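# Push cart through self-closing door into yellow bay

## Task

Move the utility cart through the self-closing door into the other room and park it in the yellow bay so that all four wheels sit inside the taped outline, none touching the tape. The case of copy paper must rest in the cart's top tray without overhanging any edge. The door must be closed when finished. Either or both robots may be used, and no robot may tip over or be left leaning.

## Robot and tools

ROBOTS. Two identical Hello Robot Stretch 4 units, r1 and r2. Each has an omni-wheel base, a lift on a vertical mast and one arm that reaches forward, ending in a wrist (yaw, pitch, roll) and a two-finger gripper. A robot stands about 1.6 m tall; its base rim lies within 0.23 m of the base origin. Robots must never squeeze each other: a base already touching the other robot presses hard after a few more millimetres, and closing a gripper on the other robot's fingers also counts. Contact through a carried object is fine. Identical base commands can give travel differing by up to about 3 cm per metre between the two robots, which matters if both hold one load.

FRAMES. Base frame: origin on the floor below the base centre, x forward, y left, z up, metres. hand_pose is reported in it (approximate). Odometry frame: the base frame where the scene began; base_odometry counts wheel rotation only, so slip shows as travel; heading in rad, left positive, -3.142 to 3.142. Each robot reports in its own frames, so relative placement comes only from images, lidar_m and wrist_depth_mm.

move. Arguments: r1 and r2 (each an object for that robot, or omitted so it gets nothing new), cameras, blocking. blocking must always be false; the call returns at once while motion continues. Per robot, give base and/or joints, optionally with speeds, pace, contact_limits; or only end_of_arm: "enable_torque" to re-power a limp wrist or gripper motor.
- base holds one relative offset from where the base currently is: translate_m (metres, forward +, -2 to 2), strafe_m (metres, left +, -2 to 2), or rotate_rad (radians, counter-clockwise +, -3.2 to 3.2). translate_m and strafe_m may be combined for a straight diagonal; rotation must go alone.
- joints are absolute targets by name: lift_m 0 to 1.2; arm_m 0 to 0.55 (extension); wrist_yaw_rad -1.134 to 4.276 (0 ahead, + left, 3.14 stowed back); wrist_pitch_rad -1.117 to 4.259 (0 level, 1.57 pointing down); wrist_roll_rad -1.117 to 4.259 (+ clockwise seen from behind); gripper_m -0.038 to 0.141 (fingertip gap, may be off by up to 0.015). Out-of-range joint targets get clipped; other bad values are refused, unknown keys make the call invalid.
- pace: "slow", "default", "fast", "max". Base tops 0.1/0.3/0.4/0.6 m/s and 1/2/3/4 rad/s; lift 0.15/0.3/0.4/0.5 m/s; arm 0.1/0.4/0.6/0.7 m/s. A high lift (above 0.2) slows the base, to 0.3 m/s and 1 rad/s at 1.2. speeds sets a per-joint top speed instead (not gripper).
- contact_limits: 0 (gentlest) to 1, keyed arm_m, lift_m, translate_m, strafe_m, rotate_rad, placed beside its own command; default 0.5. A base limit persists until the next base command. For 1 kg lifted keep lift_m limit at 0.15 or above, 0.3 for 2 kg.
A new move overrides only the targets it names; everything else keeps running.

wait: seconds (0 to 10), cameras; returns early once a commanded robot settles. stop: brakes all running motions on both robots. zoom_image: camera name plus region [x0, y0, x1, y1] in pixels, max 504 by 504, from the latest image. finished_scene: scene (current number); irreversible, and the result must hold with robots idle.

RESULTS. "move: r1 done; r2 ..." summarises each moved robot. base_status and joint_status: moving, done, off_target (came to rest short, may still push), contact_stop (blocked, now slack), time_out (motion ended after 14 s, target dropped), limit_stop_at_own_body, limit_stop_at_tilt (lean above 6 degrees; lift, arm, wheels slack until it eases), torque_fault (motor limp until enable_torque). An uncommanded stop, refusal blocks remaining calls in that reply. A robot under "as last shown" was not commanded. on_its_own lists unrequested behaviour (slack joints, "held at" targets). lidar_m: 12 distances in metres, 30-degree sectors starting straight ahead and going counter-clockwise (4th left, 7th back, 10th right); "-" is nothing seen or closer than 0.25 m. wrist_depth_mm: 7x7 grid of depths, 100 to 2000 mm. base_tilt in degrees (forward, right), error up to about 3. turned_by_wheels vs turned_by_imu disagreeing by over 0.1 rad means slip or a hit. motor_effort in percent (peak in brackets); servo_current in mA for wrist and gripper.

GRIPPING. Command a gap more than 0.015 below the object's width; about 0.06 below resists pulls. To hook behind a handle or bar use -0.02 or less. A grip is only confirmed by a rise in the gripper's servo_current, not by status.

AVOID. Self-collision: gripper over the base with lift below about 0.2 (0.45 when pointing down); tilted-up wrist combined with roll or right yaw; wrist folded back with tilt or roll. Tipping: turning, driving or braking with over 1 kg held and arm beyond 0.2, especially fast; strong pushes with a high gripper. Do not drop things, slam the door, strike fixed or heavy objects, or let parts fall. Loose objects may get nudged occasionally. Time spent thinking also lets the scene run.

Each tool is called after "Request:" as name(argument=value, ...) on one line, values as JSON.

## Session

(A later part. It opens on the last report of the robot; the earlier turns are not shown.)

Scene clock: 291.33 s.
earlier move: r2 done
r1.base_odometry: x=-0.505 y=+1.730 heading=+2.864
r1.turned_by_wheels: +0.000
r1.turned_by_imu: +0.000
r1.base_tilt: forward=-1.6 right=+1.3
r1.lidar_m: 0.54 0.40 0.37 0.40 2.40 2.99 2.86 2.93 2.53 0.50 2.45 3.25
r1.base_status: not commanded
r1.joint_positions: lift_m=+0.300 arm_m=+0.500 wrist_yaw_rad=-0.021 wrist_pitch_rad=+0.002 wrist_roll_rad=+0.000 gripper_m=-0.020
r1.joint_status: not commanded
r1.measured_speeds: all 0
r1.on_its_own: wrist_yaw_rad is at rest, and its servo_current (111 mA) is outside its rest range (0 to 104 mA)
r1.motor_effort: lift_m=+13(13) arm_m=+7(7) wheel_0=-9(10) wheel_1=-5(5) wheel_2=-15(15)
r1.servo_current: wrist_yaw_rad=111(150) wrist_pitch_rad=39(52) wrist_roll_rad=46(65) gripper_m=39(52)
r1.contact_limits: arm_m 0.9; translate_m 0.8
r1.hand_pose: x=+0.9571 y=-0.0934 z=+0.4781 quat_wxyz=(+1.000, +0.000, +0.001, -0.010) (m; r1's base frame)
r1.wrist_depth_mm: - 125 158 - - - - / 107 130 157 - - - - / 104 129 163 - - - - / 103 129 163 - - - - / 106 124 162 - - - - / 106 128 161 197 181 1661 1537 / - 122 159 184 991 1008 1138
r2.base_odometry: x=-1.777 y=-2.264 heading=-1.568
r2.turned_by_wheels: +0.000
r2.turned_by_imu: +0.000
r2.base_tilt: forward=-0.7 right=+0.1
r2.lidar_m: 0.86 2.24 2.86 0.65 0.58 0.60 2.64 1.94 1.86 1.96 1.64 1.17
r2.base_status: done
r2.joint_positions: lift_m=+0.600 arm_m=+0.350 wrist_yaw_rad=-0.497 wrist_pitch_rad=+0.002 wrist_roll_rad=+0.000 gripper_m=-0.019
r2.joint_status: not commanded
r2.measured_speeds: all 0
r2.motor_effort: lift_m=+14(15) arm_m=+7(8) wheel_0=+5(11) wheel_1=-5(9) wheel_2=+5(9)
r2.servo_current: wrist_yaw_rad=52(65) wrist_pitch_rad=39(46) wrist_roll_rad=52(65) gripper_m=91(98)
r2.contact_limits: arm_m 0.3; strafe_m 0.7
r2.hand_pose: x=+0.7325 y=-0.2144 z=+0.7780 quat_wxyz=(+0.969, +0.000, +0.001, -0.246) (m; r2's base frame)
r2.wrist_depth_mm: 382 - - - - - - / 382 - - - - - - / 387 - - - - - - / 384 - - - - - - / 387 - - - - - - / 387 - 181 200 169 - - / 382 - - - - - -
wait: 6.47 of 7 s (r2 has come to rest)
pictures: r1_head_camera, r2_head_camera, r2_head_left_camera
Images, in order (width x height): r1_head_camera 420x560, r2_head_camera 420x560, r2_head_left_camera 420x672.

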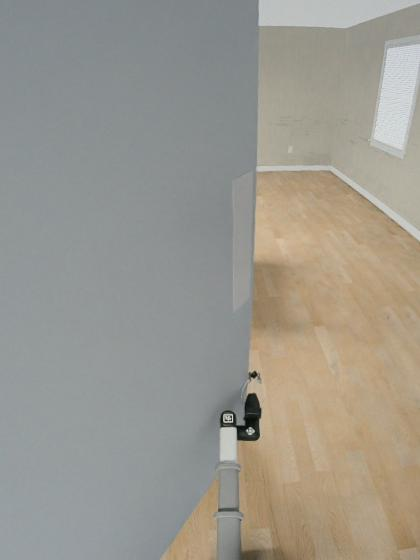

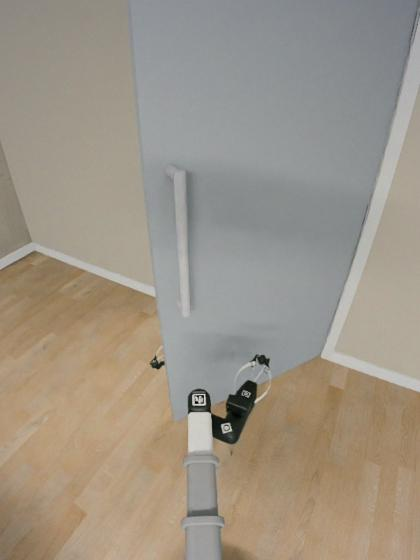

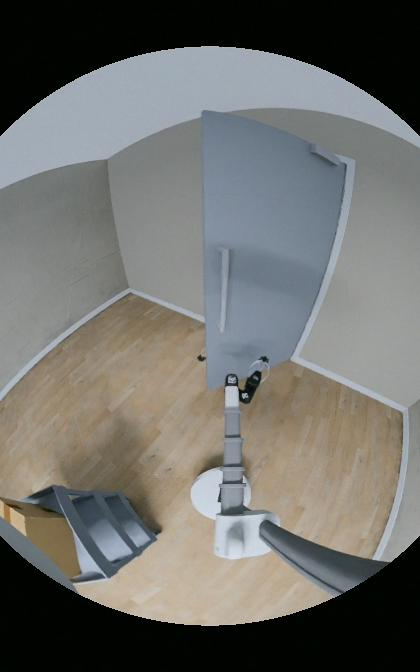

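Request:
move(blocking=false, r2={"base":{"translate_m":0.27,"strafe_m":0.5},"contact_limits":{"strafe_m":0.5}}, cameras=[])

Request:
wait(seconds=4, cameras=[])

Request:
move(blocking=false, r2={"joints":{"arm_m":0.54},"contact_limits":{"arm_m":0.3}}, cameras=[])

Request:
wait(seconds=2, cameras=["r1_head_camera","r2_head_camera"])

Scene clock: 306.57 s.
move: r2 moving
r1.base_odometry: x=-0.505 y=+1.730 heading=+2.864
r1.turned_by_wheels: +0.000
r1.turned_by_imu: +0.000
r1.base_tilt: forward=-1.6 right=+1.3
r1.lidar_m: 0.54 0.40 0.37 0.41 2.39 2.98 2.85 2.92 2.51 0.51 2.46 3.25
r1.base_status: not commanded
r1.joint_positions: lift_m=+0.300 arm_m=+0.500 wrist_yaw_rad=-0.021 wrist_pitch_rad=+0.002 wrist_roll_rad=+0.000 gripper_m=-0.020
r1.joint_status: not commanded
r1.measured_speeds: all 0
r1.motor_effort: lift_m=+13(13) arm_m=+7(7) wheel_0=-10(10) wheel_1=-5(5) wheel_2=-15(15)
r1.servo_current: wrist_yaw_rad=124(137) wrist_pitch_rad=33(52) wrist_roll_rad=52(52) gripper_m=39(52)
r1.contact_limits: arm_m 0.9; translate_m 0.8
r1.hand_pose: x=+0.9571 y=-0.0934 z=+0.4781 quat_wxyz=(+1.000, +0.000, +0.001, -0.010) (m; r1's base frame)
r1.wrist_depth_mm: - 125 158 - - - - / 107 130 157 - - - - / 104 130 163 - - - - / 103 129 163 - - - - / 106 124 162 - - - - / 106 128 161 197 182 1661 1576 / - 123 159 184 991 1008 1138
r2.base_odometry: x=-1.750 y=-2.279 heading=-1.569
r2.turned_by_wheels: +0.000
r2.turned_by_imu: +0.000
r2.base_tilt: forward=-0.7 right=+0.1
r2.lidar_m: 0.88 2.22 2.85 0.65 0.57 0.57 2.69 1.97 1.89 2.00 1.61 1.13
r2.base_status: translate_m moving; strafe_m moving
r2.joint_positions: lift_m=+0.600 arm_m=+0.350 wrist_yaw_rad=-0.497 wrist_pitch_rad=+0.002 wrist_roll_rad=+0.000 gripper_m=-0.019
r2.joint_status: not commanded
r2.measured_speeds: translate_m=+0.058 strafe_m=+0.106 rotate_rad=-0.004 lift_m=+0.000 arm_m=+0.000 wrist_yaw_rad=+0.000 wrist_pitch_rad=+0.000 wrist_roll_rad=+0.000
r2.motor_effort: lift_m=+14(15) arm_m=+7(7) wheel_0=-8(11) wheel_1=+11(11) wheel_2=-9(10)
r2.servo_current: wrist_yaw_rad=46(52) wrist_pitch_rad=46(46) wrist_roll_rad=46(59) gripper_m=91(98)
r2.contact_limits: arm_m 0.3; strafe_m 0.5
r2.hand_pose: x=+0.7325 y=-0.2144 z=+0.7780 quat_wxyz=(+0.969, +0.000, +0.001, -0.246) (m; r2's base frame)
r2.wrist_depth_mm: 373 - - - - - - / 375 - - - - - - / 377 - - - - - - / 379 - - - - - - / 379 - - - - - - / 370 - 181 201 169 - - / 379 - - - - - -
pictures: none
No camera images: "cameras" was empty.

Scene clock: 309.43 s.
earlier move: r2 done
r1.base_odometry: x=-0.505 y=+1.730 heading=+2.864
r1.turned_by_wheels: +0.000
r1.turned_by_imu: +0.000
r1.base_tilt: forward=-1.6 right=+1.3
r1.lidar_m: 0.55 0.42 0.37 0.40 2.41 2.99 2.85 2.94 2.55 0.50 2.45 3.25
r1.base_status: not commanded
r1.joint_positions: lift_m=+0.300 arm_m=+0.500 wrist_yaw_rad=-0.021 wrist_pitch_rad=+0.002 wrist_roll_rad=+0.000 gripper_m=-0.020
r1.joint_status: not commanded
r1.measured_speeds: all 0
r1.on_its_own: wrist_yaw_rad is at rest, and its servo_current (117 mA) is outside its rest range (0 to 104 mA)
r1.motor_effort: lift_m=+13(13) arm_m=+7(7) wheel_0=-9(10) wheel_1=-5(5) wheel_2=-15(15)
r1.servo_current: wrist_yaw_rad=117(143) wrist_pitch_rad=46(52) wrist_roll_rad=39(72) gripper_m=46(52)
r1.contact_limits: arm_m 0.9; translate_m 0.8
r1.hand_pose: x=+0.9571 y=-0.0934 z=+0.4781 quat_wxyz=(+1.000, +0.000, +0.001, -0.010) (m; r1's base frame)
r1.wrist_depth_mm: - 125 158 778 525 - - / 107 130 157 - - - - / 104 129 163 - - - - / 103 129 163 - - - - / 106 124 162 - - - - / 106 128 161 197 182 1576 1537 / - 123 160 185 1008 976 1138
r2.base_odometry: x=-1.276 y=-2.533 heading=-1.569
r2.turned_by_wheels: +0.000
r2.turned_by_imu: +0.001
r2.base_tilt: forward=-0.6 right=+0.0
r2.lidar_m: 1.66 2.31 2.33 2.43 3.30 0.43 0.49 2.51 2.39 2.24 1.31 0.71
r2.base_status: done
r2.joint_positions: lift_m=+0.600 arm_m=+0.350 wrist_yaw_rad=-0.497 wrist_pitch_rad=+0.002 wrist_roll_rad=+0.000 gripper_m=-0.019
r2.joint_status: not commanded
r2.measured_speeds: all 0
r2.motor_effort: lift_m=+15(15) arm_m=+7(8) wheel_0=-2(11) wheel_1=+1(12) wheel_2=-4(10)
r2.servo_current: wrist_yaw_rad=52(65) wrist_pitch_rad=39(52) wrist_roll_rad=46(59) gripper_m=85(98)
r2.contact_limits: arm_m 0.3; strafe_m 0.5
r2.hand_pose: x=+0.7325 y=-0.2144 z=+0.7780 quat_wxyz=(+0.969, +0.000, +0.001, -0.246) (m; r2's base frame)
r2.wrist_depth_mm: - - - - - - 231 / - - - - - - 233 / - - - - - - 239 / - - - - - - 241 / - - 1118 - 1229 - 236 / - - 181 202 180 768 243 / - - - - - 249 245
wait: 2.87 of 4 s (r2 has come to rest)
pictures: none
No camera images: "cameras" was empty.

Scene clock: 309.93 s.
move: r2 moving
r1.base_odometry: x=-0.505 y=+1.730 heading=+2.864
r1.turned_by_wheels: +0.000
r1.turned_by_imu: +0.000
r1.base_tilt: forward=-1.6 right=+1.3
r1.lidar_m: 0.55 0.40 0.37 0.42 2.41 2.96 2.85 2.92 2.54 0.48 2.48 0.94
r1.base_status: not commanded
r1.joint_positions: lift_m=+0.300 arm_m=+0.500 wrist_yaw_rad=-0.021 wrist_pitch_rad=+0.002 wrist_roll_rad=+0.000 gripper_m=-0.020
r1.joint_status: not commanded
r1.measured_speeds: all 0
r1.motor_effort: lift_m=+13(13) arm_m=+7(7) wheel_0=-10(10) wheel_1=-5(5) wheel_2=-15(15)
r1.servo_current: wrist_yaw_rad=143(143) wrist_pitch_rad=39(46) wrist_roll_rad=46(65) gripper_m=39(46)
r1.contact_limits: arm_m 0.9; translate_m 0.8
r1.hand_pose: x=+0.9571 y=-0.0934 z=+0.4781 quat_wxyz=(+1.000, +0.000, +0.001, -0.010) (m; r1's base frame)
r1.wrist_depth_mm: - 125 158 - - - - / 107 130 157 - - - - / 103 130 164 - - - - / 103 129 163 - - - - / 106 124 162 - - - - / 106 128 161 197 182 1618 1576 / - 123 159 183 1008 991 1118
r2.base_odometry: x=-1.276 y=-2.533 heading=-1.569
r2.turned_by_wheels: +0.000
r2.turned_by_imu: +0.000
r2.base_tilt: forward=-0.7 right=+0.1
r2.lidar_m: 1.66 2.27 2.33 2.44 3.31 0.43 0.48 2.52 2.41 2.22 1.28 0.74
r2.base_status: not commanded
r2.joint_positions: lift_m=+0.600 arm_m=+0.401 wrist_yaw_rad=-0.497 wrist_pitch_rad=+0.002 wrist_roll_rad=+0.000 gripper_m=-0.019
r2.joint_status: arm_m moving
r2.measured_speeds: translate_m=+0.000 strafe_m=+0.000 rotate_rad=+0.000 lift_m=+0.000 arm_m=+0.195 wrist_yaw_rad=+0.000 wrist_pitch_rad=+0.000 wrist_roll_rad=+0.000
r2.motor_effort: lift_m=+15(15) arm_m=+6(10) wheel_0=-2(2) wheel_1=+1(2) wheel_2=-4(5)
r2.servo_current: wrist_yaw_rad=46(59) wrist_pitch_rad=39(46) wrist_roll_rad=52(52) gripper_m=98(98)
r2.contact_limits: arm_m 0.3; strafe_m 0.5
r2.hand_pose: x=+0.7832 y=-0.2144 z=+0.7780 quat_wxyz=(+0.969, +0.000, +0.001, -0.246) (m; r2's base frame)
r2.wrist_depth_mm: - - - - - - - / - - - - - - - / - - 1060 - - - - / - - 1060 - - - - / - - 1078 - - - - / - - 181 202 180 - - / - - - - - 466 1661
pictures: none
No camera images: "cameras" was empty.

Scene clock: 311.10 s.
earlier move: r2 done
r1.base_odometry: x=-0.505 y=+1.730 heading=+2.864
r1.turned_by_wheels: +0.000
r1.turned_by_imu: +0.000
r1.base_tilt: forward=-1.6 right=+1.3
r1.lidar_m: 0.54 0.39 0.37 0.42 2.41 2.97 2.83 2.93 2.55 0.50 2.45 0.85
r1.base_status: not commanded
r1.joint_positions: lift_m=+0.300 arm_m=+0.500 wrist_yaw_rad=-0.021 wrist_pitch_rad=+0.002 wrist_roll_rad=+0.000 gripper_m=-0.020
r1.joint_status: not commanded
r1.measured_speeds: all 0
r1.on_its_own: wrist_yaw_rad is at rest, and its servo_current (124 mA) is outside its rest range (0 to 104 mA)
r1.motor_effort: lift_m=+13(13) arm_m=+7(7) wheel_0=-9(10) wheel_1=-5(5) wheel_2=-15(15)
r1.servo_current: wrist_yaw_rad=124(143) wrist_pitch_rad=39(52) wrist_roll_rad=33(65) gripper_m=39(46)
r1.contact_limits: arm_m 0.9; translate_m 0.8
r1.hand_pose: x=+0.9571 y=-0.0934 z=+0.4781 quat_wxyz=(+1.000, +0.000, +0.001, -0.010) (m; r1's base frame)
r1.wrist_depth_mm: - 125 158 778 - - - / 107 130 157 - - - - / 104 130 163 - - - - / 103 129 163 - - - - / 106 124 162 - - - - / 106 128 161 197 182 1661 1537 / - 123 159 184 1025 1042 1138
r2.base_odometry: x=-1.276 y=-2.533 heading=-1.569
r2.turned_by_wheels: +0.000
r2.turned_by_imu: +0.000
r2.base_tilt: forward=-0.7 right=+0.1
r2.lidar_m: 1.65 2.30 2.32 2.44 3.28 0.43 0.49 2.52 2.42 2.24 1.27 0.72
r2.base_status: not commanded
r2.joint_positions: lift_m=+0.600 arm_m=+0.540 wrist_yaw_rad=-0.497 wrist_pitch_rad=+0.002 wrist_roll_rad=+0.000 gripper_m=-0.019
r2.joint_status: all done
r2.measured_speeds: all 0
r2.motor_effort: lift_m=+15(15) arm_m=+7(11) wheel_0=-2(2) wheel_1=+2(2) wheel_2=-4(5)
r2.servo_current: wrist_yaw_rad=52(59) wrist_pitch_rad=39(46) wrist_roll_rad=46(59) gripper_m=91(98)
r2.contact_limits: arm_m 0.3; strafe_m 0.5
r2.hand_pose: x=+0.9224 y=-0.2144 z=+0.7780 quat_wxyz=(+0.969, +0.000, +0.001, -0.246) (m; r2's base frame)
r2.wrist_depth_mm: - - - - - - - / - - - - - - - / - - - - - - - / - - - - - - - / - - - - - - - / - - 181 201 180 768 - / - - - - - 1118 488
wait: 1.17 of 2 s (r2 has come to rest)
pictures: r1_head_camera, r2_head_camera
Images, in order (width x height): r1_head_camera 420x560, r2_head_camera 420x560.

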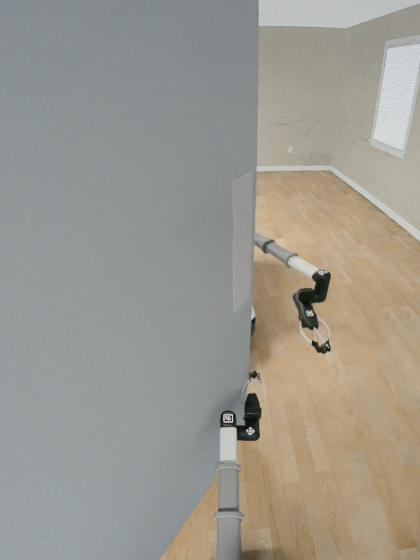

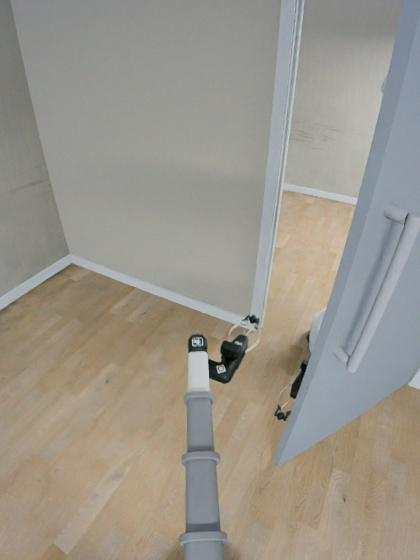

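Request:
move(blocking=false, r2={"base":{"translate_m":-0.27,"strafe_m":-0.5},"pace":"slow","contact_limits":{"strafe_m":0.7}}, cameras=[])

Request:
wait(seconds=7, cameras=["r1_head_camera","r2_head_camera"])

Scene clock: 317.83 s.
move: r2 moving
r1.base_odometry: x=-0.505 y=+1.730 heading=+2.864
r1.turned_by_wheels: +0.000
r1.turned_by_imu: +0.000
r1.base_tilt: forward=-1.6 right=+1.3
r1.lidar_m: 0.54 0.37 0.36 0.41 2.40 2.98 2.85 2.92 2.56 0.50 2.45 0.85
r1.base_status: not commanded
r1.joint_positions: lift_m=+0.300 arm_m=+0.500 wrist_yaw_rad=-0.021 wrist_pitch_rad=+0.002 wrist_roll_rad=+0.000 gripper_m=-0.020
r1.joint_status: not commanded
r1.measured_speeds: all 0
r1.motor_effort: lift_m=+13(13) arm_m=+7(7) wheel_0=-9(10) wheel_1=-5(5) wheel_2=-15(15)
r1.servo_current: wrist_yaw_rad=124(137) wrist_pitch_rad=46(52) wrist_roll_rad=39(59) gripper_m=39(46)
r1.contact_limits: arm_m 0.9; translate_m 0.8
r1.hand_pose: x=+0.9571 y=-0.0934 z=+0.4781 quat_wxyz=(+1.000, +0.000, +0.001, -0.010) (m; r1's base frame)
r1.wrist_depth_mm: - 125 158 - - - - / 107 130 157 - - - - / 103 129 163 - - - - / 103 129 163 - - - - / 106 124 161 - - - - / 106 128 161 198 181 1618 1537 / - 122 159 180 991 1008 1118
r2.base_odometry: x=-1.287 y=-2.527 heading=-1.568
r2.turned_by_wheels: +0.000
r2.turned_by_imu: +0.001
r2.base_tilt: forward=-0.7 right=+0.1
r2.lidar_m: 1.64 2.30 2.35 2.44 3.32 0.43 0.49 2.50 2.40 2.21 1.33 0.72
r2.base_status: translate_m moving; strafe_m moving
r2.joint_positions: lift_m=+0.600 arm_m=+0.540 wrist_yaw_rad=-0.497 wrist_pitch_rad=+0.002 wrist_roll_rad=+0.000 gripper_m=-0.019
r2.joint_status: not commanded
r2.measured_speeds: translate_m=-0.023 strafe_m=-0.042 rotate_rad=-0.001 lift_m=+0.000 arm_m=+0.000 wrist_yaw_rad=+0.000 wrist_pitch_rad=+0.000 wrist_roll_rad=+0.000
r2.motor_effort: lift_m=+15(15) arm_m=+7(7) wheel_0=+6(8) wheel_1=-7(9) wheel_2=+8(8)
r2.servo_current: wrist_yaw_rad=52(52) wrist_pitch_rad=39(39) wrist_roll_rad=46(52) gripper_m=91(98)
r2.contact_limits: arm_m 0.3; strafe_m 0.7
r2.hand_pose: x=+0.9224 y=-0.2144 z=+0.7780 quat_wxyz=(+0.969, +0.000, +0.001, -0.246) (m; r2's base frame)
r2.wrist_depth_mm: - - 904 - - - - / - - 904 - - - - / - - 904 - - - - / - - - - - - - / - - - - - - - / - - 182 202 180 768 - / - - - - - 627 492
pictures: none
No camera images: "cameras" was empty.

Scene clock: 321.63 s.
earlier move: r2 contact_stop
r1.base_odometry: x=-0.505 y=+1.730 heading=+2.864
r1.turned_by_wheels: +0.000
r1.turned_by_imu: +0.000
r1.base_tilt: forward=-1.6 right=+1.3
r1.lidar_m: 0.57 0.40 0.39 0.39 2.40 3.00 2.84 2.92 2.54 0.49 2.44 3.27
r1.base_status: not commanded
r1.joint_positions: lift_m=+0.300 arm_m=+0.500 wrist_yaw_rad=-0.008 wrist_pitch_rad=+0.002 wrist_roll_rad=+0.000 gripper_m=-0.020
r1.joint_status: not commanded
r1.measured_speeds: all 0
r1.motor_effort: lift_m=+13(13) arm_m=+5(7) wheel_0=-8(11) wheel_1=-4(5) wheel_2=-12(15)
r1.servo_current: wrist_yaw_rad=65(143) wrist_pitch_rad=33(52) wrist_roll_rad=46(72) gripper_m=46(52)
r1.contact_limits: arm_m 0.9; translate_m 0.8
r1.hand_pose: x=+0.9585 y=-0.0897 z=+0.4781 quat_wxyz=(+1.000, +0.000, +0.001, -0.004) (m; r1's base frame)
r1.wrist_depth_mm: - 129 161 - - - - / 107 138 160 - - - - / 107 133 167 - - - - / 106 133 167 - - - - / 109 128 166 - - - - / 108 127 158 198 181 1661 1576 / 105 126 158 151 176 1118 1138
r2.base_odometry: x=-1.524 y=-2.403 heading=-1.467
r2.turned_by_wheels: +0.101
r2.turned_by_imu: +0.110
r2.base_tilt: forward=-0.7 right=+0.1
r2.lidar_m: 0.78 2.58 2.59 2.81 0.50 0.53 2.76 2.16 2.14 2.00 1.47 0.77
r2.base_status: translate_m contact_stop (by the wheels' count: -0.131 of -0.270); strafe_m contact_stop (by the wheels' count: -0.248 of -0.500)
r2.joint_positions: lift_m=+0.600 arm_m=+0.540 wrist_yaw_rad=-0.493 wrist_pitch_rad=+0.002 wrist_roll_rad=+0.000 gripper_m=-0.019
r2.joint_status: not commanded
r2.measured_speeds: all 0
r2.on_its_own: the wheels are slack since a contact_stop
r2.motor_effort: lift_m=+15(15) arm_m=-5(8) wheel_0=+0(34) wheel_1=+0(10) wheel_2=+0(25)
r2.servo_current: wrist_yaw_rad=65(65) wrist_pitch_rad=39(46) wrist_roll_rad=59(59) gripper_m=91(98)
r2.contact_limits: arm_m 0.3; strafe_m 0.7
r2.hand_pose: x=+0.9237 y=-0.2135 z=+0.7780 quat_wxyz=(+0.970, +0.000, +0.001, -0.244) (m; r2's base frame)
r2.wrist_depth_mm: - - 1042 - - - - / - - 1008 - - - - / - - - - - - - / - - - - - - - / - - - - - - - / - - 185 201 179 102 - / - 137 - - - 103 -
wait: 3.80 of 7 s (r2 has come to rest)
pictures: r1_head_camera, r2_head_camera
Images, in order (width x height): r1_head_camera 420x560, r2_head_camera 420x560.

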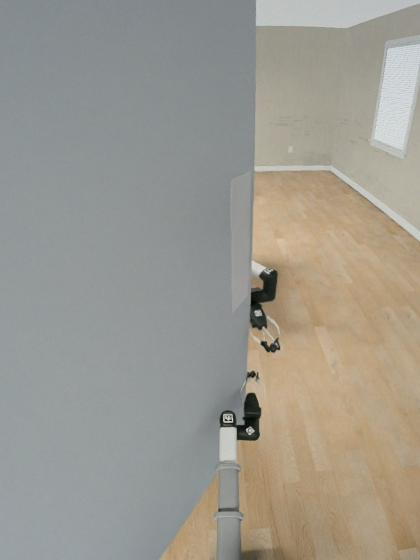

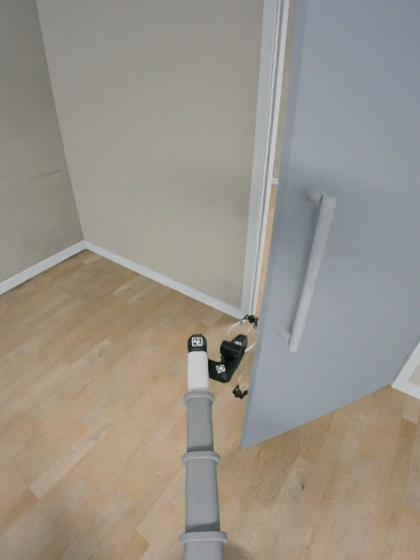

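Request:
move(blocking=false, r1={"base":{"translate_m":0.3},"joints":{"arm_m":0.2},"pace":"slow","contact_limits":{"translate_m":0.8,"arm_m":0.9}}, cameras=[])

Request:
wait(seconds=3.5, cameras=["r1_head_camera","r1_head_left_camera","r2_head_camera"])

Scene clock: 339.27 s.
move: r1 moving
r1.base_odometry: x=-0.517 y=+1.734 heading=+2.863
r1.turned_by_wheels: -0.002
r1.turned_by_imu: -0.003
r1.base_tilt: forward=-1.6 right=+1.3
r1.lidar_m: 0.54 0.38 0.37 0.41 2.39 2.97 2.85 2.94 2.55 0.50 2.47 3.22
r1.base_status: translate_m moving
r1.joint_positions: lift_m=+0.300 arm_m=+0.487 wrist_yaw_rad=-0.008 wrist_pitch_rad=+0.002 wrist_roll_rad=+0.000 gripper_m=-0.020
r1.joint_status: arm_m moving
r1.measured_speeds: translate_m=+0.048 strafe_m=+0.000 rotate_rad=-0.001 lift_m=+0.000 arm_m=-0.049 wrist_yaw_rad=+0.000 wrist_pitch_rad=+0.000 wrist_roll_rad=+0.000
r1.motor_effort: lift_m=+13(13) arm_m=-1(5) wheel_0=-4(8) wheel_1=+1(4) wheel_2=-17(19)
r1.servo_current: wrist_yaw_rad=65(78) wrist_pitch_rad=39(52) wrist_roll_rad=65(72) gripper_m=39(46)
r1.contact_limits: arm_m 0.9; translate_m 0.8
r1.hand_pose: x=+0.9459 y=-0.0897 z=+0.4781 quat_wxyz=(+1.000, +0.000, +0.001, -0.004) (m; r1's base frame)
r1.wrist_depth_mm: - 129 163 - - - - / 107 134 162 - - - - / 107 125 162 - - - - / 107 133 167 - - - - / 110 129 167 - - - - / 109 132 160 192 182 1661 1537 / 105 127 160 146 179 1098 1138
r2: as last shown
r2.turned_by_wheels: +0.000
r2.turned_by_imu: +0.001
r2.base_tilt: forward=-0.6 right=+0.1
r2.lidar_m: 0.78 2.55 2.58 2.84 0.50 0.51 2.74 2.18 2.12 1.96 1.47 0.77
r2.on_its_own: the wheels are slack since a contact_stop
r2.motor_effort: lift_m=+15(15) arm_m=-5(5) wheel_0=+0(0) wheel_1=+0(0) wheel_2=+0(0)
r2.servo_current: wrist_yaw_rad=46(65) wrist_pitch_rad=46(46) wrist_roll_rad=33(59) gripper_m=91(91)
r2.contact_limits: arm_m 0.3; strafe_m 0.7
r2.wrist_depth_mm: - - 1008 - - - - / - - 1008 - - - - / - - - - - - - / - - - - - - - / - - - - - - - / - - 183 202 179 103 - / - 137 - - - 103 -
pictures: none
No camera images: "cameras" was empty.

Scene clock: 342.77 s.
earlier move: r1 moving
r1.base_odometry: x=-0.793 y=+1.813 heading=+2.863
r1.turned_by_wheels: +0.001
r1.turned_by_imu: -0.005
r1.base_tilt: forward=-1.6 right=+1.3
r1.lidar_m: 0.34 0.25 0.25 0.25 0.34 3.21 3.15 3.24 0.54 0.59 2.46 0.54
r1.base_status: translate_m moving
r1.joint_positions: lift_m=+0.300 arm_m=+0.200 wrist_yaw_rad=-0.008 wrist_pitch_rad=+0.002 wrist_roll_rad=+0.000 gripper_m=-0.020
r1.joint_status: arm_m moving
r1.measured_speeds: translate_m=+0.001 strafe_m=+0.000 rotate_rad=+0.000 lift_m=+0.000 arm_m=-0.001 wrist_yaw_rad=+0.000 wrist_pitch_rad=+0.000 wrist_roll_rad=+0.000
r1.motor_effort: lift_m=+13(13) arm_m=-1(8) wheel_0=-6(9) wheel_1=+0(4) wheel_2=-10(19)
r1.servo_current: wrist_yaw_rad=52(78) wrist_pitch_rad=39(52) wrist_roll_rad=26(72) gripper_m=33(52)
r1.contact_limits: arm_m 0.9; translate_m 0.8
r1.hand_pose: x=+0.6586 y=-0.0897 z=+0.4781 quat_wxyz=(+1.000, +0.000, +0.001, -0.004) (m; r1's base frame)
r1.wrist_depth_mm: - 129 161 - - - - / 107 134 162 - - - - / 107 125 168 - - - - / 107 133 167 - - - - / 109 128 166 - - - - / 109 132 159 191 182 1618 1576 / 105 127 158 146 180 1098 1138
r2.base_odometry: x=-1.524 y=-2.402 heading=-1.464
r2.turned_by_wheels: +0.003
r2.turned_by_imu: +0.004
r2.base_tilt: forward=-0.7 right=+0.1
r2.lidar_m: 0.78 2.59 2.58 2.84 0.50 0.51 2.73 2.17 2.14 2.02 1.51 0.74
r2.base_status: not commanded
r2.joint_positions: lift_m=+0.600 arm_m=+0.540 wrist_yaw_rad=-0.493 wrist_pitch_rad=+0.002 wrist_roll_rad=+0.000 gripper_m=-0.019
r2.joint_status: not commanded
r2.measured_speeds: translate_m=+0.000 strafe_m=+0.000 rotate_rad=+0.001 lift_m=+0.000 arm_m=+0.000 wrist_yaw_rad=+0.000 wrist_pitch_rad=+0.000 wrist_roll_rad=+0.000
r2.on_its_own: the wheels are slack since a contact_stop
r2.motor_effort: lift_m=+15(15) arm_m=-5(6) wheel_0=+0(1) wheel_1=+0(1) wheel_2=+0(0)
r2.servo_current: wrist_yaw_rad=52(72) wrist_pitch_rad=39(46) wrist_roll_rad=52(59) gripper_m=91(98)
r2.contact_limits: arm_m 0.3; strafe_m 0.7
r2.hand_pose: x=+0.9237 y=-0.2135 z=+0.7780 quat_wxyz=(+0.970, +0.000, +0.001, -0.244) (m; r2's base frame)
r2.wrist_depth_mm: - - - - - 105 - / - - - - - - - / - - - - - 107 - / - - - - - - - / - - 991 - - - - / - - 183 202 176 104 - / - - - - - 104 -
wait: 3.50 s; no rest
pictures: r1_head_camera, r1_head_left_camera, r2_head_camera
Images, in order (width x height): r1_head_camera 420x560, r1_head_left_camera 420x672, r2_head_camera 420x560.

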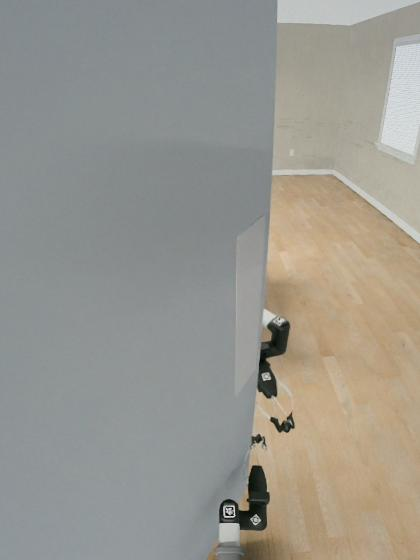

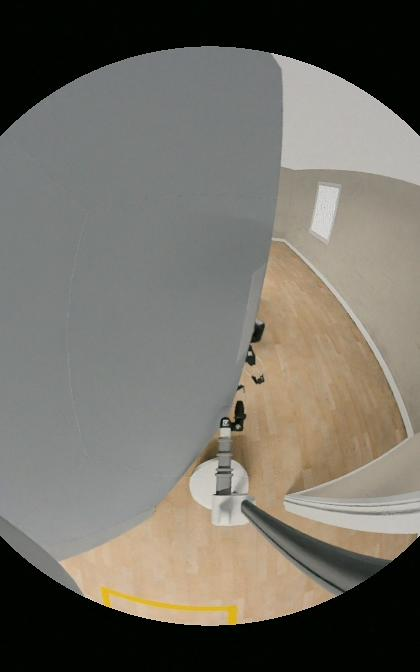

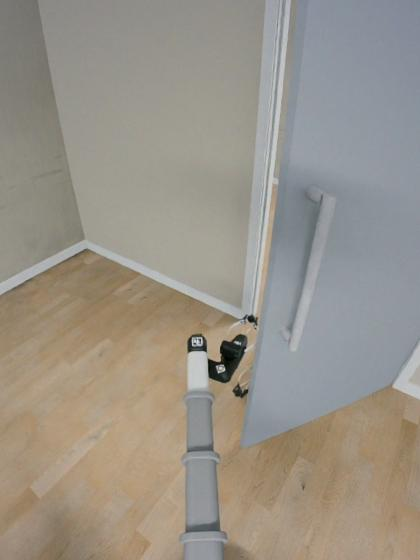

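Request:
move(blocking=false)

Scene clock: 371.00 s.
earlier move: r1 done
r1.base_odometry: x=-0.793 y=+1.813 heading=+2.863
r1.turned_by_wheels: +0.000
r1.turned_by_imu: -0.001
r1.base_tilt: forward=-1.6 right=+1.3
r1.lidar_m: 0.33 0.25 0.25 0.25 0.34 3.21 3.17 3.19 0.53 0.63 2.44 0.50
r1.base_status: done
r1.joint_positions: lift_m=+0.300 arm_m=+0.200 wrist_yaw_rad=-0.008 wrist_pitch_rad=+0.002 wrist_roll_rad=+0.000 gripper_m=-0.020
r1.joint_status: all done
r1.measured_speeds: all 0
r1.motor_effort: lift_m=+13(13) arm_m=-3(8) wheel_0=-6(9) wheel_1=+0(4) wheel_2=-10(19)
r1.servo_current: wrist_yaw_rad=59(78) wrist_pitch_rad=46(52) wrist_roll_rad=52(72) gripper_m=39(52)
r1.contact_limits: arm_m 0.9; translate_m 0.8
r1.hand_pose: x=+0.6586 y=-0.0897 z=+0.4781 quat_wxyz=(+1.000, +0.000, +0.001, -0.004) (m; r1's base frame)
r1.wrist_depth_mm: - 129 161 - - - - / 107 134 162 - - - - / 107 125 167 - - - - / 107 133 167 - - - - / 109 128 166 - - - - / 109 132 159 191 181 1661 1537 / 105 126 158 146 179 1118 1118
r2.base_odometry: x=-1.523 y=-2.402 heading=-1.463
r2.turned_by_wheels: +0.000
r2.turned_by_imu: +0.002
r2.base_tilt: forward=-0.7 right=+0.0
r2.lidar_m: 0.79 2.59 2.60 2.81 0.49 0.51 2.72 2.17 2.16 2.02 1.48 0.77
r2.base_status: not commanded
r2.joint_positions: lift_m=+0.600 arm_m=+0.540 wrist_yaw_rad=-0.493 wrist_pitch_rad=+0.002 wrist_roll_rad=+0.000 gripper_m=-0.019
r2.joint_status: not commanded
r2.measured_speeds: all 0
r2.on_its_own: the wheels are slack since a contact_stop
r2.motor_effort: lift_m=+15(15) arm_m=-5(6) wheel_0=+0(1) wheel_1=+0(1) wheel_2=+0(0)
r2.servo_current: wrist_yaw_rad=46(72) wrist_pitch_rad=39(46) wrist_roll_rad=46(59) gripper_m=98(98)
r2.contact_limits: arm_m 0.3; strafe_m 0.7
r2.hand_pose: x=+0.9237 y=-0.2135 z=+0.7780 quat_wxyz=(+0.970, +0.000, +0.001, -0.244) (m; r2's base frame)
r2.wrist_depth_mm: - - - - - 105 - / - - 1008 - - - - / - - - - - 105 - / - - - - - - - / - - 976 - - - - / - - 183 201 176 104 - / - - - - - 104 -
pictures: r1_head_camera, r1_head_left_camera, r1_head_right_camera, r1_wrist_camera, r2_head_camera, r2_head_left_camera, r2_head_right_camera, r2_wrist_camera
Images, in order (width x height): r1_head_camera 420x560, r1_head_left_camera 420x672, r1_head_right_camera 420x672, r1_wrist_camera 616x392, r2_head_camera 420x560, r2_head_left_camera 420x672, r2_head_right_camera 420x672, r2_wrist_camera 616x392.

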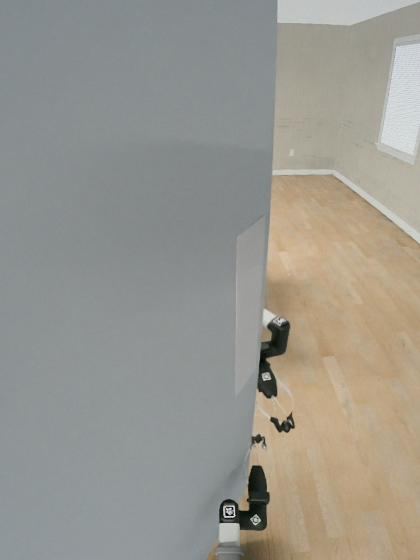

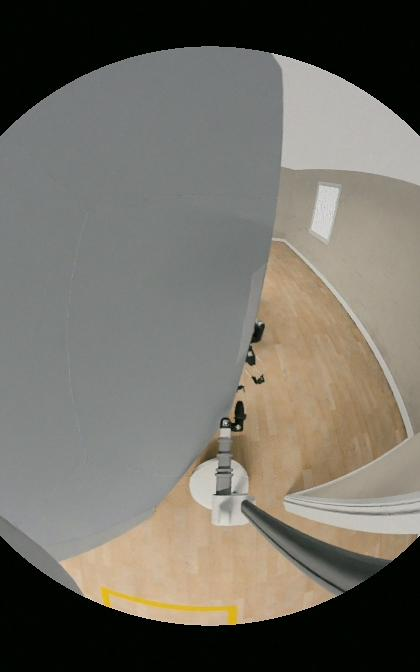

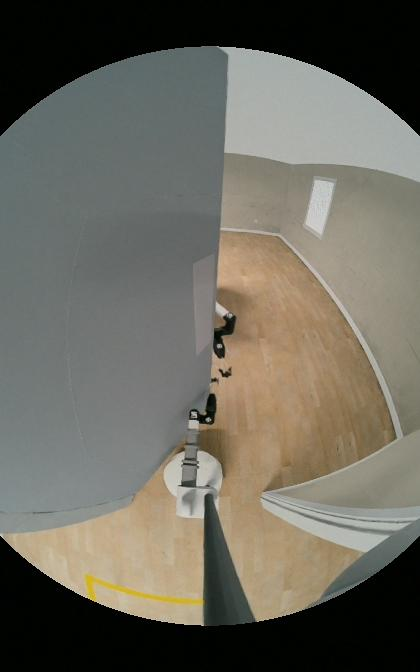

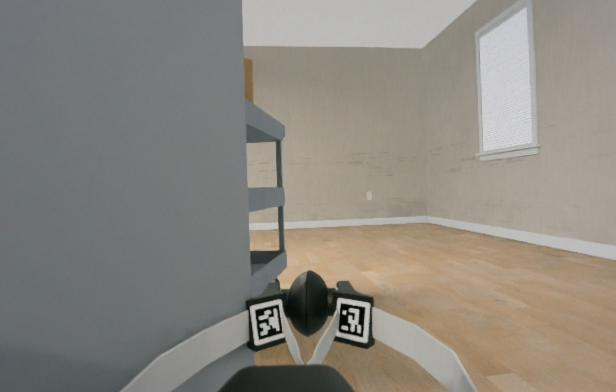

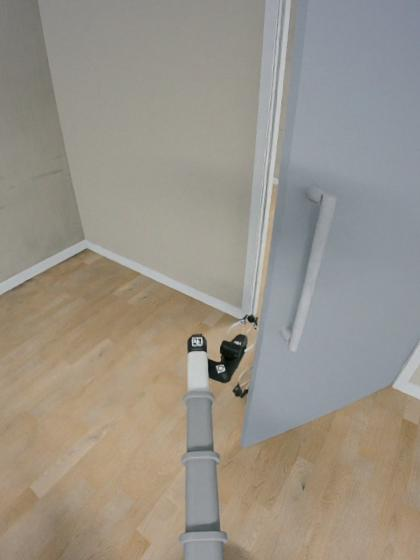

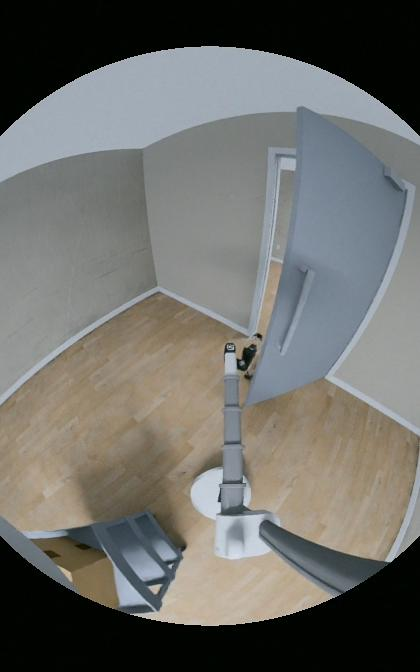

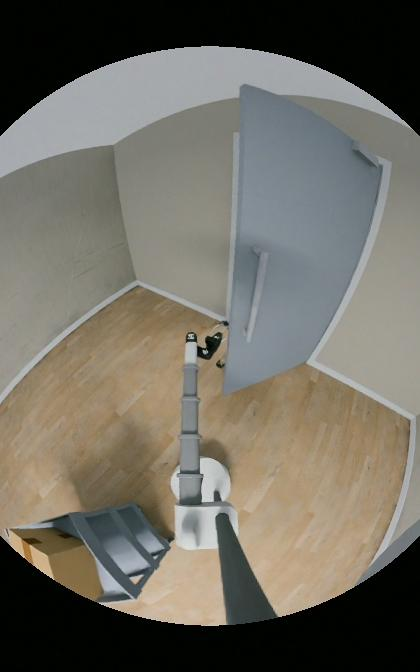

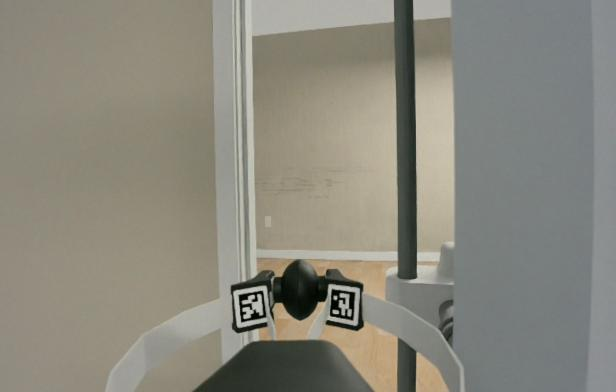

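Request:
move(blocking=false, r1={"base":{"translate_m":0.15},"joints":{"arm_m":0.08},"pace":"slow","contact_limits":{"translate_m":0.8}}, r2={"base":{"translate_m":-0.25,"strafe_m":-0.2},"pace":"slow","contact_limits":{"translate_m":1.0}}, cameras=[])

Request:
wait(seconds=3, cameras=["r1_head_right_camera","r2_head_right_camera"])

Scene clock: 383.70 s.
move: r1 moving; r2 moving
r1.base_odometry: x=-0.805 y=+1.817 heading=+2.862
r1.turned_by_wheels: -0.001
r1.turned_by_imu: -0.001
r1.base_tilt: forward=-1.6 right=+1.3
r1.lidar_m: 0.33 0.25 0.25 0.25 0.32 3.25 3.17 3.23 0.54 0.68 2.44 0.51
r1.base_status: translate_m moving
r1.joint_positions: lift_m=+0.300 arm_m=+0.187 wrist_yaw_rad=-0.008 wrist_pitch_rad=+0.002 wrist_roll_rad=+0.000 gripper_m=-0.020
r1.joint_status: arm_m moving
r1.measured_speeds: translate_m=+0.049 strafe_m=+0.001 rotate_rad=+0.002 lift_m=+0.000 arm_m=-0.049 wrist_yaw_rad=+0.000 wrist_pitch_rad=+0.000 wrist_roll_rad=+0.000
r1.motor_effort: lift_m=+13(13) arm_m=-6(7) wheel_0=-5(6) wheel_1=+1(5) wheel_2=-11(15)
r1.servo_current: wrist_yaw_rad=72(72) wrist_pitch_rad=46(52) wrist_roll_rad=52(59) gripper_m=46(52)
r1.contact_limits: translate_m 0.8
r1.hand_pose: x=+0.6460 y=-0.0897 z=+0.4781 quat_wxyz=(+1.000, +0.000, +0.001, -0.004) (m; r1's base frame)
r1.wrist_depth_mm: - 132 165 - - - - / 109 137 164 - - - - / 106 136 164 - - - - / 109 132 164 - - - - / 108 131 169 - - - - / 111 130 163 191 182 1618 1576 / 107 129 161 182 1008 1098 1160
r2.base_odometry: x=-1.533 y=-2.393 heading=-1.460
r2.turned_by_wheels: +0.003
r2.turned_by_imu: +0.004
r2.base_tilt: forward=-0.7 right=+0.1
r2.lidar_m: 0.79 2.61 2.61 2.82 0.48 0.50 2.71 2.16 2.14 2.00 1.50 0.77
r2.base_status: translate_m moving; strafe_m moving
r2.joint_positions: lift_m=+0.600 arm_m=+0.540 wrist_yaw_rad=-0.493 wrist_pitch_rad=+0.002 wrist_roll_rad=+0.000 gripper_m=-0.019
r2.joint_status: not commanded
r2.measured_speeds: translate_m=-0.041 strafe_m=-0.033 rotate_rad=+0.006 lift_m=+0.000 arm_m=+0.000 wrist_yaw_rad=+0.000 wrist_pitch_rad=+0.000 wrist_roll_rad=+0.000
r2.motor_effort: lift_m=+15(15) arm_m=-6(6) wheel_0=+17(17) wheel_1=-3(6) wheel_2=+21(21)
r2.servo_current: wrist_yaw_rad=52(59) wrist_pitch_rad=46(46) wrist_roll_rad=46(52) gripper_m=91(91)
r2.contact_limits: arm_m 0.3; translate_m 1
r2.hand_pose: x=+0.9237 y=-0.2135 z=+0.7780 quat_wxyz=(+0.970, +0.000, +0.001, -0.244) (m; r2's base frame)
r2.wrist_depth_mm: - - - - - 103 - / - - 1008 - - - - / - - 1008 - - 105 - / - - 991 - - - - / - - 1008 - - - - / - - 184 200 163 107 - / - - - - - 107 -
pictures: none
No camera images: "cameras" was empty.

Scene clock: 385.97 s.
earlier move: r1 done; r2 moving
r1.base_odometry: x=-0.937 y=+1.854 heading=+2.864
r1.turned_by_wheels: +0.001
r1.turned_by_imu: +0.001
r1.base_tilt: forward=-1.6 right=+1.3
r1.lidar_m: 0.30 0.25 - 0.25 0.30 0.66 3.33 3.38 0.61 1.13 2.42 3.22
r1.base_status: done
r1.joint_positions: lift_m=+0.300 arm_m=+0.080 wrist_yaw_rad=-0.003 wrist_pitch_rad=+0.002 wrist_roll_rad=+0.000 gripper_m=-0.020
r1.joint_status: all done
r1.measured_speeds: all 0
r1.motor_effort: lift_m=+13(13) arm_m=-5(8) wheel_0=+4(8) wheel_1=+2(6) wheel_2=-2(15)
r1.servo_current: wrist_yaw_rad=46(78) wrist_pitch_rad=39(52) wrist_roll_rad=72(72) gripper_m=46(52)
r1.contact_limits: translate_m 0.8
r1.hand_pose: x=+0.5392 y=-0.0882 z=+0.4781 quat_wxyz=(+1.000, +0.000, +0.001, -0.001) (m; r1's base frame)
r1.wrist_depth_mm: 164 195 - - - - - / 160 187 1499 - - - - / 164 188 - - - - - / 160 187 - - - - - / 159 186 - - - - - / 162 190 186 191 1661 1661 1576 / 162 178 178 1160 161 1138 1160
r2.base_odometry: x=-1.686 y=-2.240 heading=-1.458
r2.turned_by_wheels: +0.002
r2.turned_by_imu: +0.130
r2.base_tilt: forward=-0.6 right=+0.0
r2.lidar_m: 0.81 2.79 2.78 0.57 0.54 4.00 2.23 1.94 1.96 1.82 1.46 0.76
r2.base_status: translate_m moving; strafe_m moving
r2.joint_positions: lift_m=+0.600 arm_m=+0.540 wrist_yaw_rad=-0.484 wrist_pitch_rad=+0.002 wrist_roll_rad=+0.000 gripper_m=-0.019
r2.joint_status: not commanded
r2.measured_speeds: translate_m=-0.078 strafe_m=-0.063 rotate_rad=-0.007 lift_m=+0.000 arm_m=+0.000 wrist_yaw_rad=+0.000 wrist_pitch_rad=+0.000 wrist_roll_rad=+0.000
r2.motor_effort: lift_m=+15(15) arm_m=-10(10) wheel_0=+26(34) wheel_1=+3(6) wheel_2=+31(33)
r2.servo_current: wrist_yaw_rad=78(104) wrist_pitch_rad=46(46) wrist_roll_rad=46(65) gripper_m=85(98)
r2.contact_limits: arm_m 0.3; translate_m 1
r2.hand_pose: x=+0.9259 y=-0.2116 z=+0.7780 quat_wxyz=(+0.971, +0.000, +0.001, -0.240) (m; r2's base frame)
r2.wrist_depth_mm: - - - - - 106 - / - - - - - 108 - / - - - - - 105 - / - - - - - 112 - / - - - - - 109 - / - - 183 200 160 107 - / - - - - 120 110 -
wait: 2.27 of 3 s (r1 has come to rest)
pictures: r1_head_right_camera, r2_head_right_camera
Images, in order (width x height): r1_head_right_camera 420x672, r2_head_right_camera 420x672.

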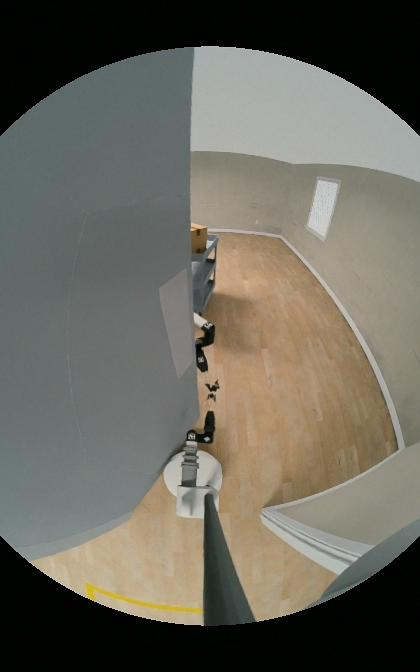

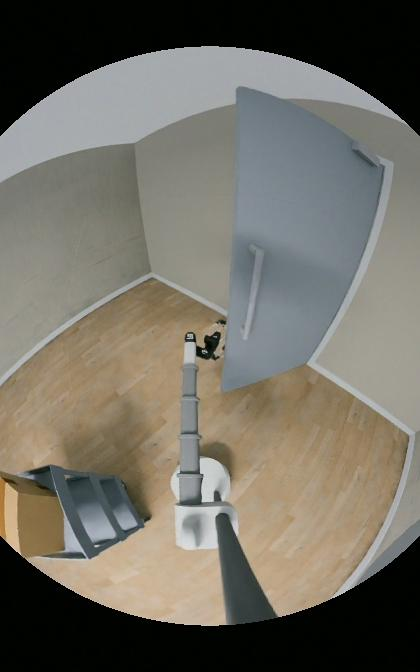

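Request:
wait(seconds=3, cameras=["r1_head_camera","r2_head_camera","r2_head_right_camera"])

Scene clock: 392.03 s.
earlier move: r2 done
r1.base_odometry: x=-0.937 y=+1.854 heading=+2.863
r1.turned_by_wheels: -0.001
r1.turned_by_imu: -0.001
r1.base_tilt: forward=-1.6 right=+1.3
r1.lidar_m: 0.32 0.25 - 0.25 0.30 0.66 3.31 3.37 0.63 1.13 2.42 3.19
r1.base_status: done
r1.joint_positions: lift_m=+0.300 arm_m=+0.080 wrist_yaw_rad=-0.003 wrist_pitch_rad=+0.002 wrist_roll_rad=+0.000 gripper_m=-0.020
r1.joint_status: all done
r1.measured_speeds: all 0
r1.motor_effort: lift_m=+13(13) arm_m=-5(8) wheel_0=-6(8) wheel_1=+3(11) wheel_2=-3(15)
r1.servo_current: wrist_yaw_rad=52(78) wrist_pitch_rad=39(52) wrist_roll_rad=52(72) gripper_m=52(52)
r1.contact_limits: translate_m 0.8
r1.hand_pose: x=+0.5391 y=-0.0882 z=+0.4781 quat_wxyz=(+1.000, +0.000, +0.001, -0.001) (m; r1's base frame)
r1.wrist_depth_mm: 141 171 - - - - - / 141 171 1464 - - - - / 141 171 - - - - - / 150 165 - - - - - / 140 175 - - - - - / 140 175 184 191 1576 1661 1537 / 143 162 177 1182 161 1160 1138
r2.base_odometry: x=-1.750 y=-2.176 heading=-1.458
r2.turned_by_wheels: +0.000
r2.turned_by_imu: +0.060
r2.base_tilt: forward=-0.7 right=+0.1
r2.lidar_m: 0.84 2.84 2.87 0.58 0.56 3.46 2.10 1.86 1.89 1.76 1.40 0.84
r2.base_status: done
r2.joint_positions: lift_m=+0.600 arm_m=+0.540 wrist_yaw_rad=-0.484 wrist_pitch_rad=+0.002 wrist_roll_rad=+0.000 gripper_m=-0.019
r2.joint_status: not commanded
r2.measured_speeds: all 0
r2.motor_effort: lift_m=+15(15) arm_m=-6(10) wheel_0=+32(35) wheel_1=+11(11) wheel_2=+27(33)
r2.servo_current: wrist_yaw_rad=91(111) wrist_pitch_rad=39(52) wrist_roll_rad=39(65) gripper_m=91(98)
r2.contact_limits: arm_m 0.3; translate_m 1
r2.hand_pose: x=+0.9257 y=-0.2116 z=+0.7780 quat_wxyz=(+0.971, +0.000, +0.001, -0.240) (m; r2's base frame)
r2.wrist_depth_mm: - - - 1098 154 191 231 / - - - 1118 155 191 231 / - - - 1138 156 181 232 / - - - 1118 157 176 163 / - - - 1138 158 195 237 / - - 180 183 158 196 240 / 1618 - - - 133 205 254
wait: 0.00 of 3 s (r2 has come to rest)
pictures: r1_head_camera, r2_head_camera, r2_head_right_camera
Images, in order (width x height): r1_head_camera 420x560, r2_head_camera 420x560, r2_head_right_camera 420x672.

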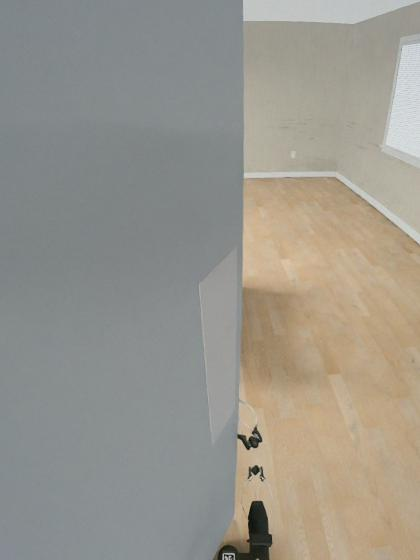

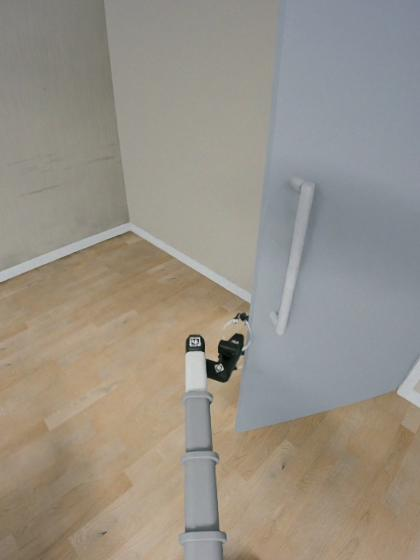

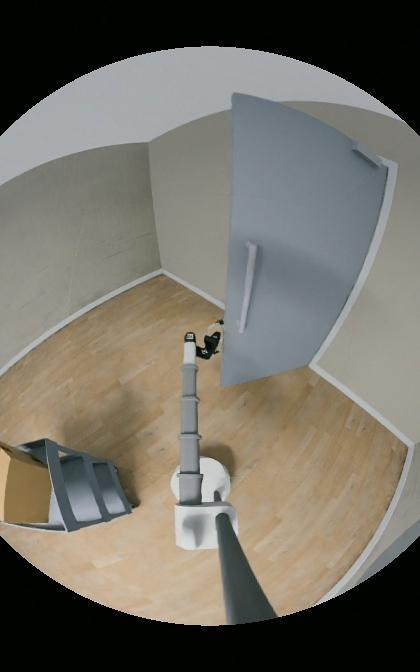

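Request:
move(blocking=false, r2={"base":{"translate_m":-0.25,"strafe_m":-0.17},"pace":"slow","contact_limits":{"translate_m":1.0}}, cameras=[])

Request:
wait(seconds=4, cameras=["r1_head_right_camera","r2_head_right_camera"])

Scene clock: 403.33 s.
move: r2 moving
r1: as last shown
r1.turned_by_wheels: +0.000
r1.turned_by_imu: +0.000
r1.lidar_m: 0.30 0.25 - 0.25 0.29 0.69 3.35 3.38 0.60 1.14 2.43 3.18
r1.motor_effort: lift_m=+13(13) arm_m=-5(5) wheel_0=-4(7) wheel_1=+3(4) wheel_2=-3(3)
r1.servo_current: wrist_yaw_rad=59(59) wrist_pitch_rad=26(52) wrist_roll_rad=59(59) gripper_m=39(46)
r1.contact_limits: translate_m 0.8
r1.wrist_depth_mm: 145 176 - - - - - / 150 177 1576 - - - - / 142 177 - - - - - / - 176 - - - - - / 144 175 - - - - - / 145 174 184 191 1618 1618 1576 / 147 167 178 1160 161 1138 1138
r2.base_odometry: x=-1.759 y=-2.166 heading=-1.453
r2.turned_by_wheels: +0.005
r2.turned_by_imu: +0.007
r2.base_tilt: forward=-0.6 right=+0.0
r2.lidar_m: 0.87 2.88 2.91 0.59 0.57 3.37 2.10 1.87 1.87 1.75 1.42 0.85
r2.base_status: translate_m moving; strafe_m moving
r2.joint_positions: lift_m=+0.600 arm_m=+0.540 wrist_yaw_rad=-0.478 wrist_pitch_rad=+0.002 wrist_roll_rad=+0.000 gripper_m=-0.019
r2.joint_status: not commanded
r2.measured_speeds: translate_m=-0.046 strafe_m=-0.031 rotate_rad=+0.003 lift_m=+0.000 arm_m=+0.000 wrist_yaw_rad=+0.000 wrist_pitch_rad=+0.000 wrist_roll_rad=+0.000
r2.motor_effort: lift_m=+15(15) arm_m=-7(7) wheel_0=+25(36) wheel_1=+4(10) wheel_2=+34(34)
r2.servo_current: wrist_yaw_rad=130(130) wrist_pitch_rad=46(46) wrist_roll_rad=33(59) gripper_m=85(98)
r2.contact_limits: arm_m 0.3; translate_m 1
r2.hand_pose: x=+0.9269 y=-0.2104 z=+0.7780 quat_wxyz=(+0.972, +0.000, +0.001, -0.237) (m; r2's base frame)
r2.wrist_depth_mm: - - - 1160 154 190 227 / - - - 1160 155 190 228 / - - - 1182 157 180 229 / - - - 1182 158 177 164 / - - - 204 158 194 242 / - - 179 181 158 195 246 / 1618 146 - - 134 204 249
pictures: none
No camera images: "cameras" was empty.

Scene clock: 407.03 s.
earlier move: r2 done
r1.base_odometry: x=-0.937 y=+1.854 heading=+2.863
r1.turned_by_wheels: +0.000
r1.turned_by_imu: +0.000
r1.base_tilt: forward=-1.6 right=+1.3
r1.lidar_m: 0.54 0.31 0.27 0.27 0.34 0.67 3.29 3.38 0.60 1.12 2.42 3.19
r1.base_status: not commanded
r1.joint_positions: lift_m=+0.300 arm_m=+0.080 wrist_yaw_rad=-0.003 wrist_pitch_rad=+0.002 wrist_roll_rad=+0.000 gripper_m=-0.020
r1.joint_status: not commanded
r1.measured_speeds: all 0
r1.motor_effort: lift_m=+13(13) arm_m=-5(5) wheel_0=-3(7) wheel_1=+3(4) wheel_2=-3(3)
r1.servo_current: wrist_yaw_rad=46(72) wrist_pitch_rad=46(52) wrist_roll_rad=52(65) gripper_m=39(52)
r1.contact_limits: translate_m 0.8
r1.hand_pose: x=+0.5391 y=-0.0882 z=+0.4781 quat_wxyz=(+1.000, +0.000, +0.001, -0.001) (m; r1's base frame)
r1.wrist_depth_mm: - - - - - - - / - - 1499 - - - - / - - - - - - - / - - - - - - - / - - - - - - - / 1863 1808 186 191 1661 1618 1576 / 1281 1182 177 1160 161 1118 1138
r2.base_odometry: x=-1.947 y=-1.948 heading=-1.452
r2.turned_by_wheels: +0.000
r2.turned_by_imu: +0.154
r2.base_tilt: forward=-0.6 right=+0.0
r2.lidar_m: 0.86 3.13 0.79 0.70 4.25 2.40 1.71 1.60 1.67 1.62 1.45 0.86
r2.base_status: done
r2.joint_positions: lift_m=+0.600 arm_m=+0.540 wrist_yaw_rad=-0.478 wrist_pitch_rad=+0.002 wrist_roll_rad=+0.000 gripper_m=-0.019
r2.joint_status: not commanded
r2.measured_speeds: all 0
r2.on_its_own: wrist_yaw_rad is at rest, and its servo_current (130 mA) is outside its rest range (0 to 104 mA)
r2.motor_effort: lift_m=+15(15) arm_m=-10(11) wheel_0=+31(36) wheel_1=+8(10) wheel_2=+30(34)
r2.servo_current: wrist_yaw_rad=130(143) wrist_pitch_rad=39(46) wrist_roll_rad=33(59) gripper_m=91(104)
r2.contact_limits: arm_m 0.3; translate_m 1
r2.hand_pose: x=+0.9271 y=-0.2103 z=+0.7780 quat_wxyz=(+0.972, +0.000, +0.001, -0.237) (m; r2's base frame)
r2.wrist_depth_mm: - - - - 155 190 229 / - - - 168 156 191 229 / - - - - 156 180 229 / - - - - 158 176 159 / - - - 174 158 195 243 / - - 181 184 159 195 246 / 1756 1537 1576 - 133 204 249
wait: 3.70 of 4 s (r2 has come to rest)
pictures: r1_head_right_camera, r2_head_right_camera
Images, in order (width x height): r1_head_right_camera 420x672, r2_head_right_camera 420x672.

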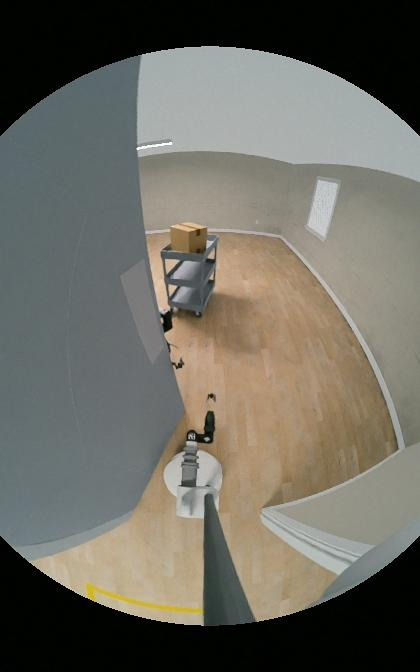

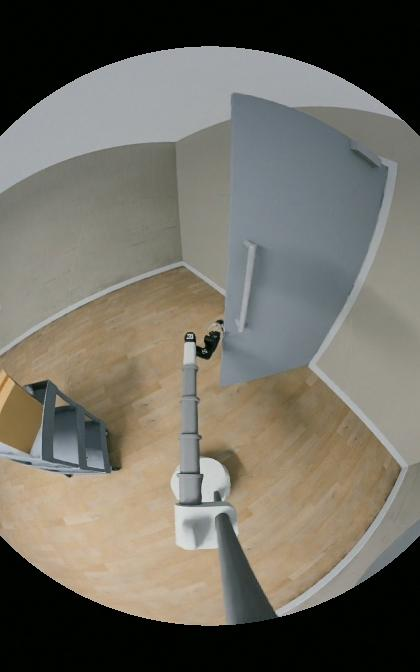

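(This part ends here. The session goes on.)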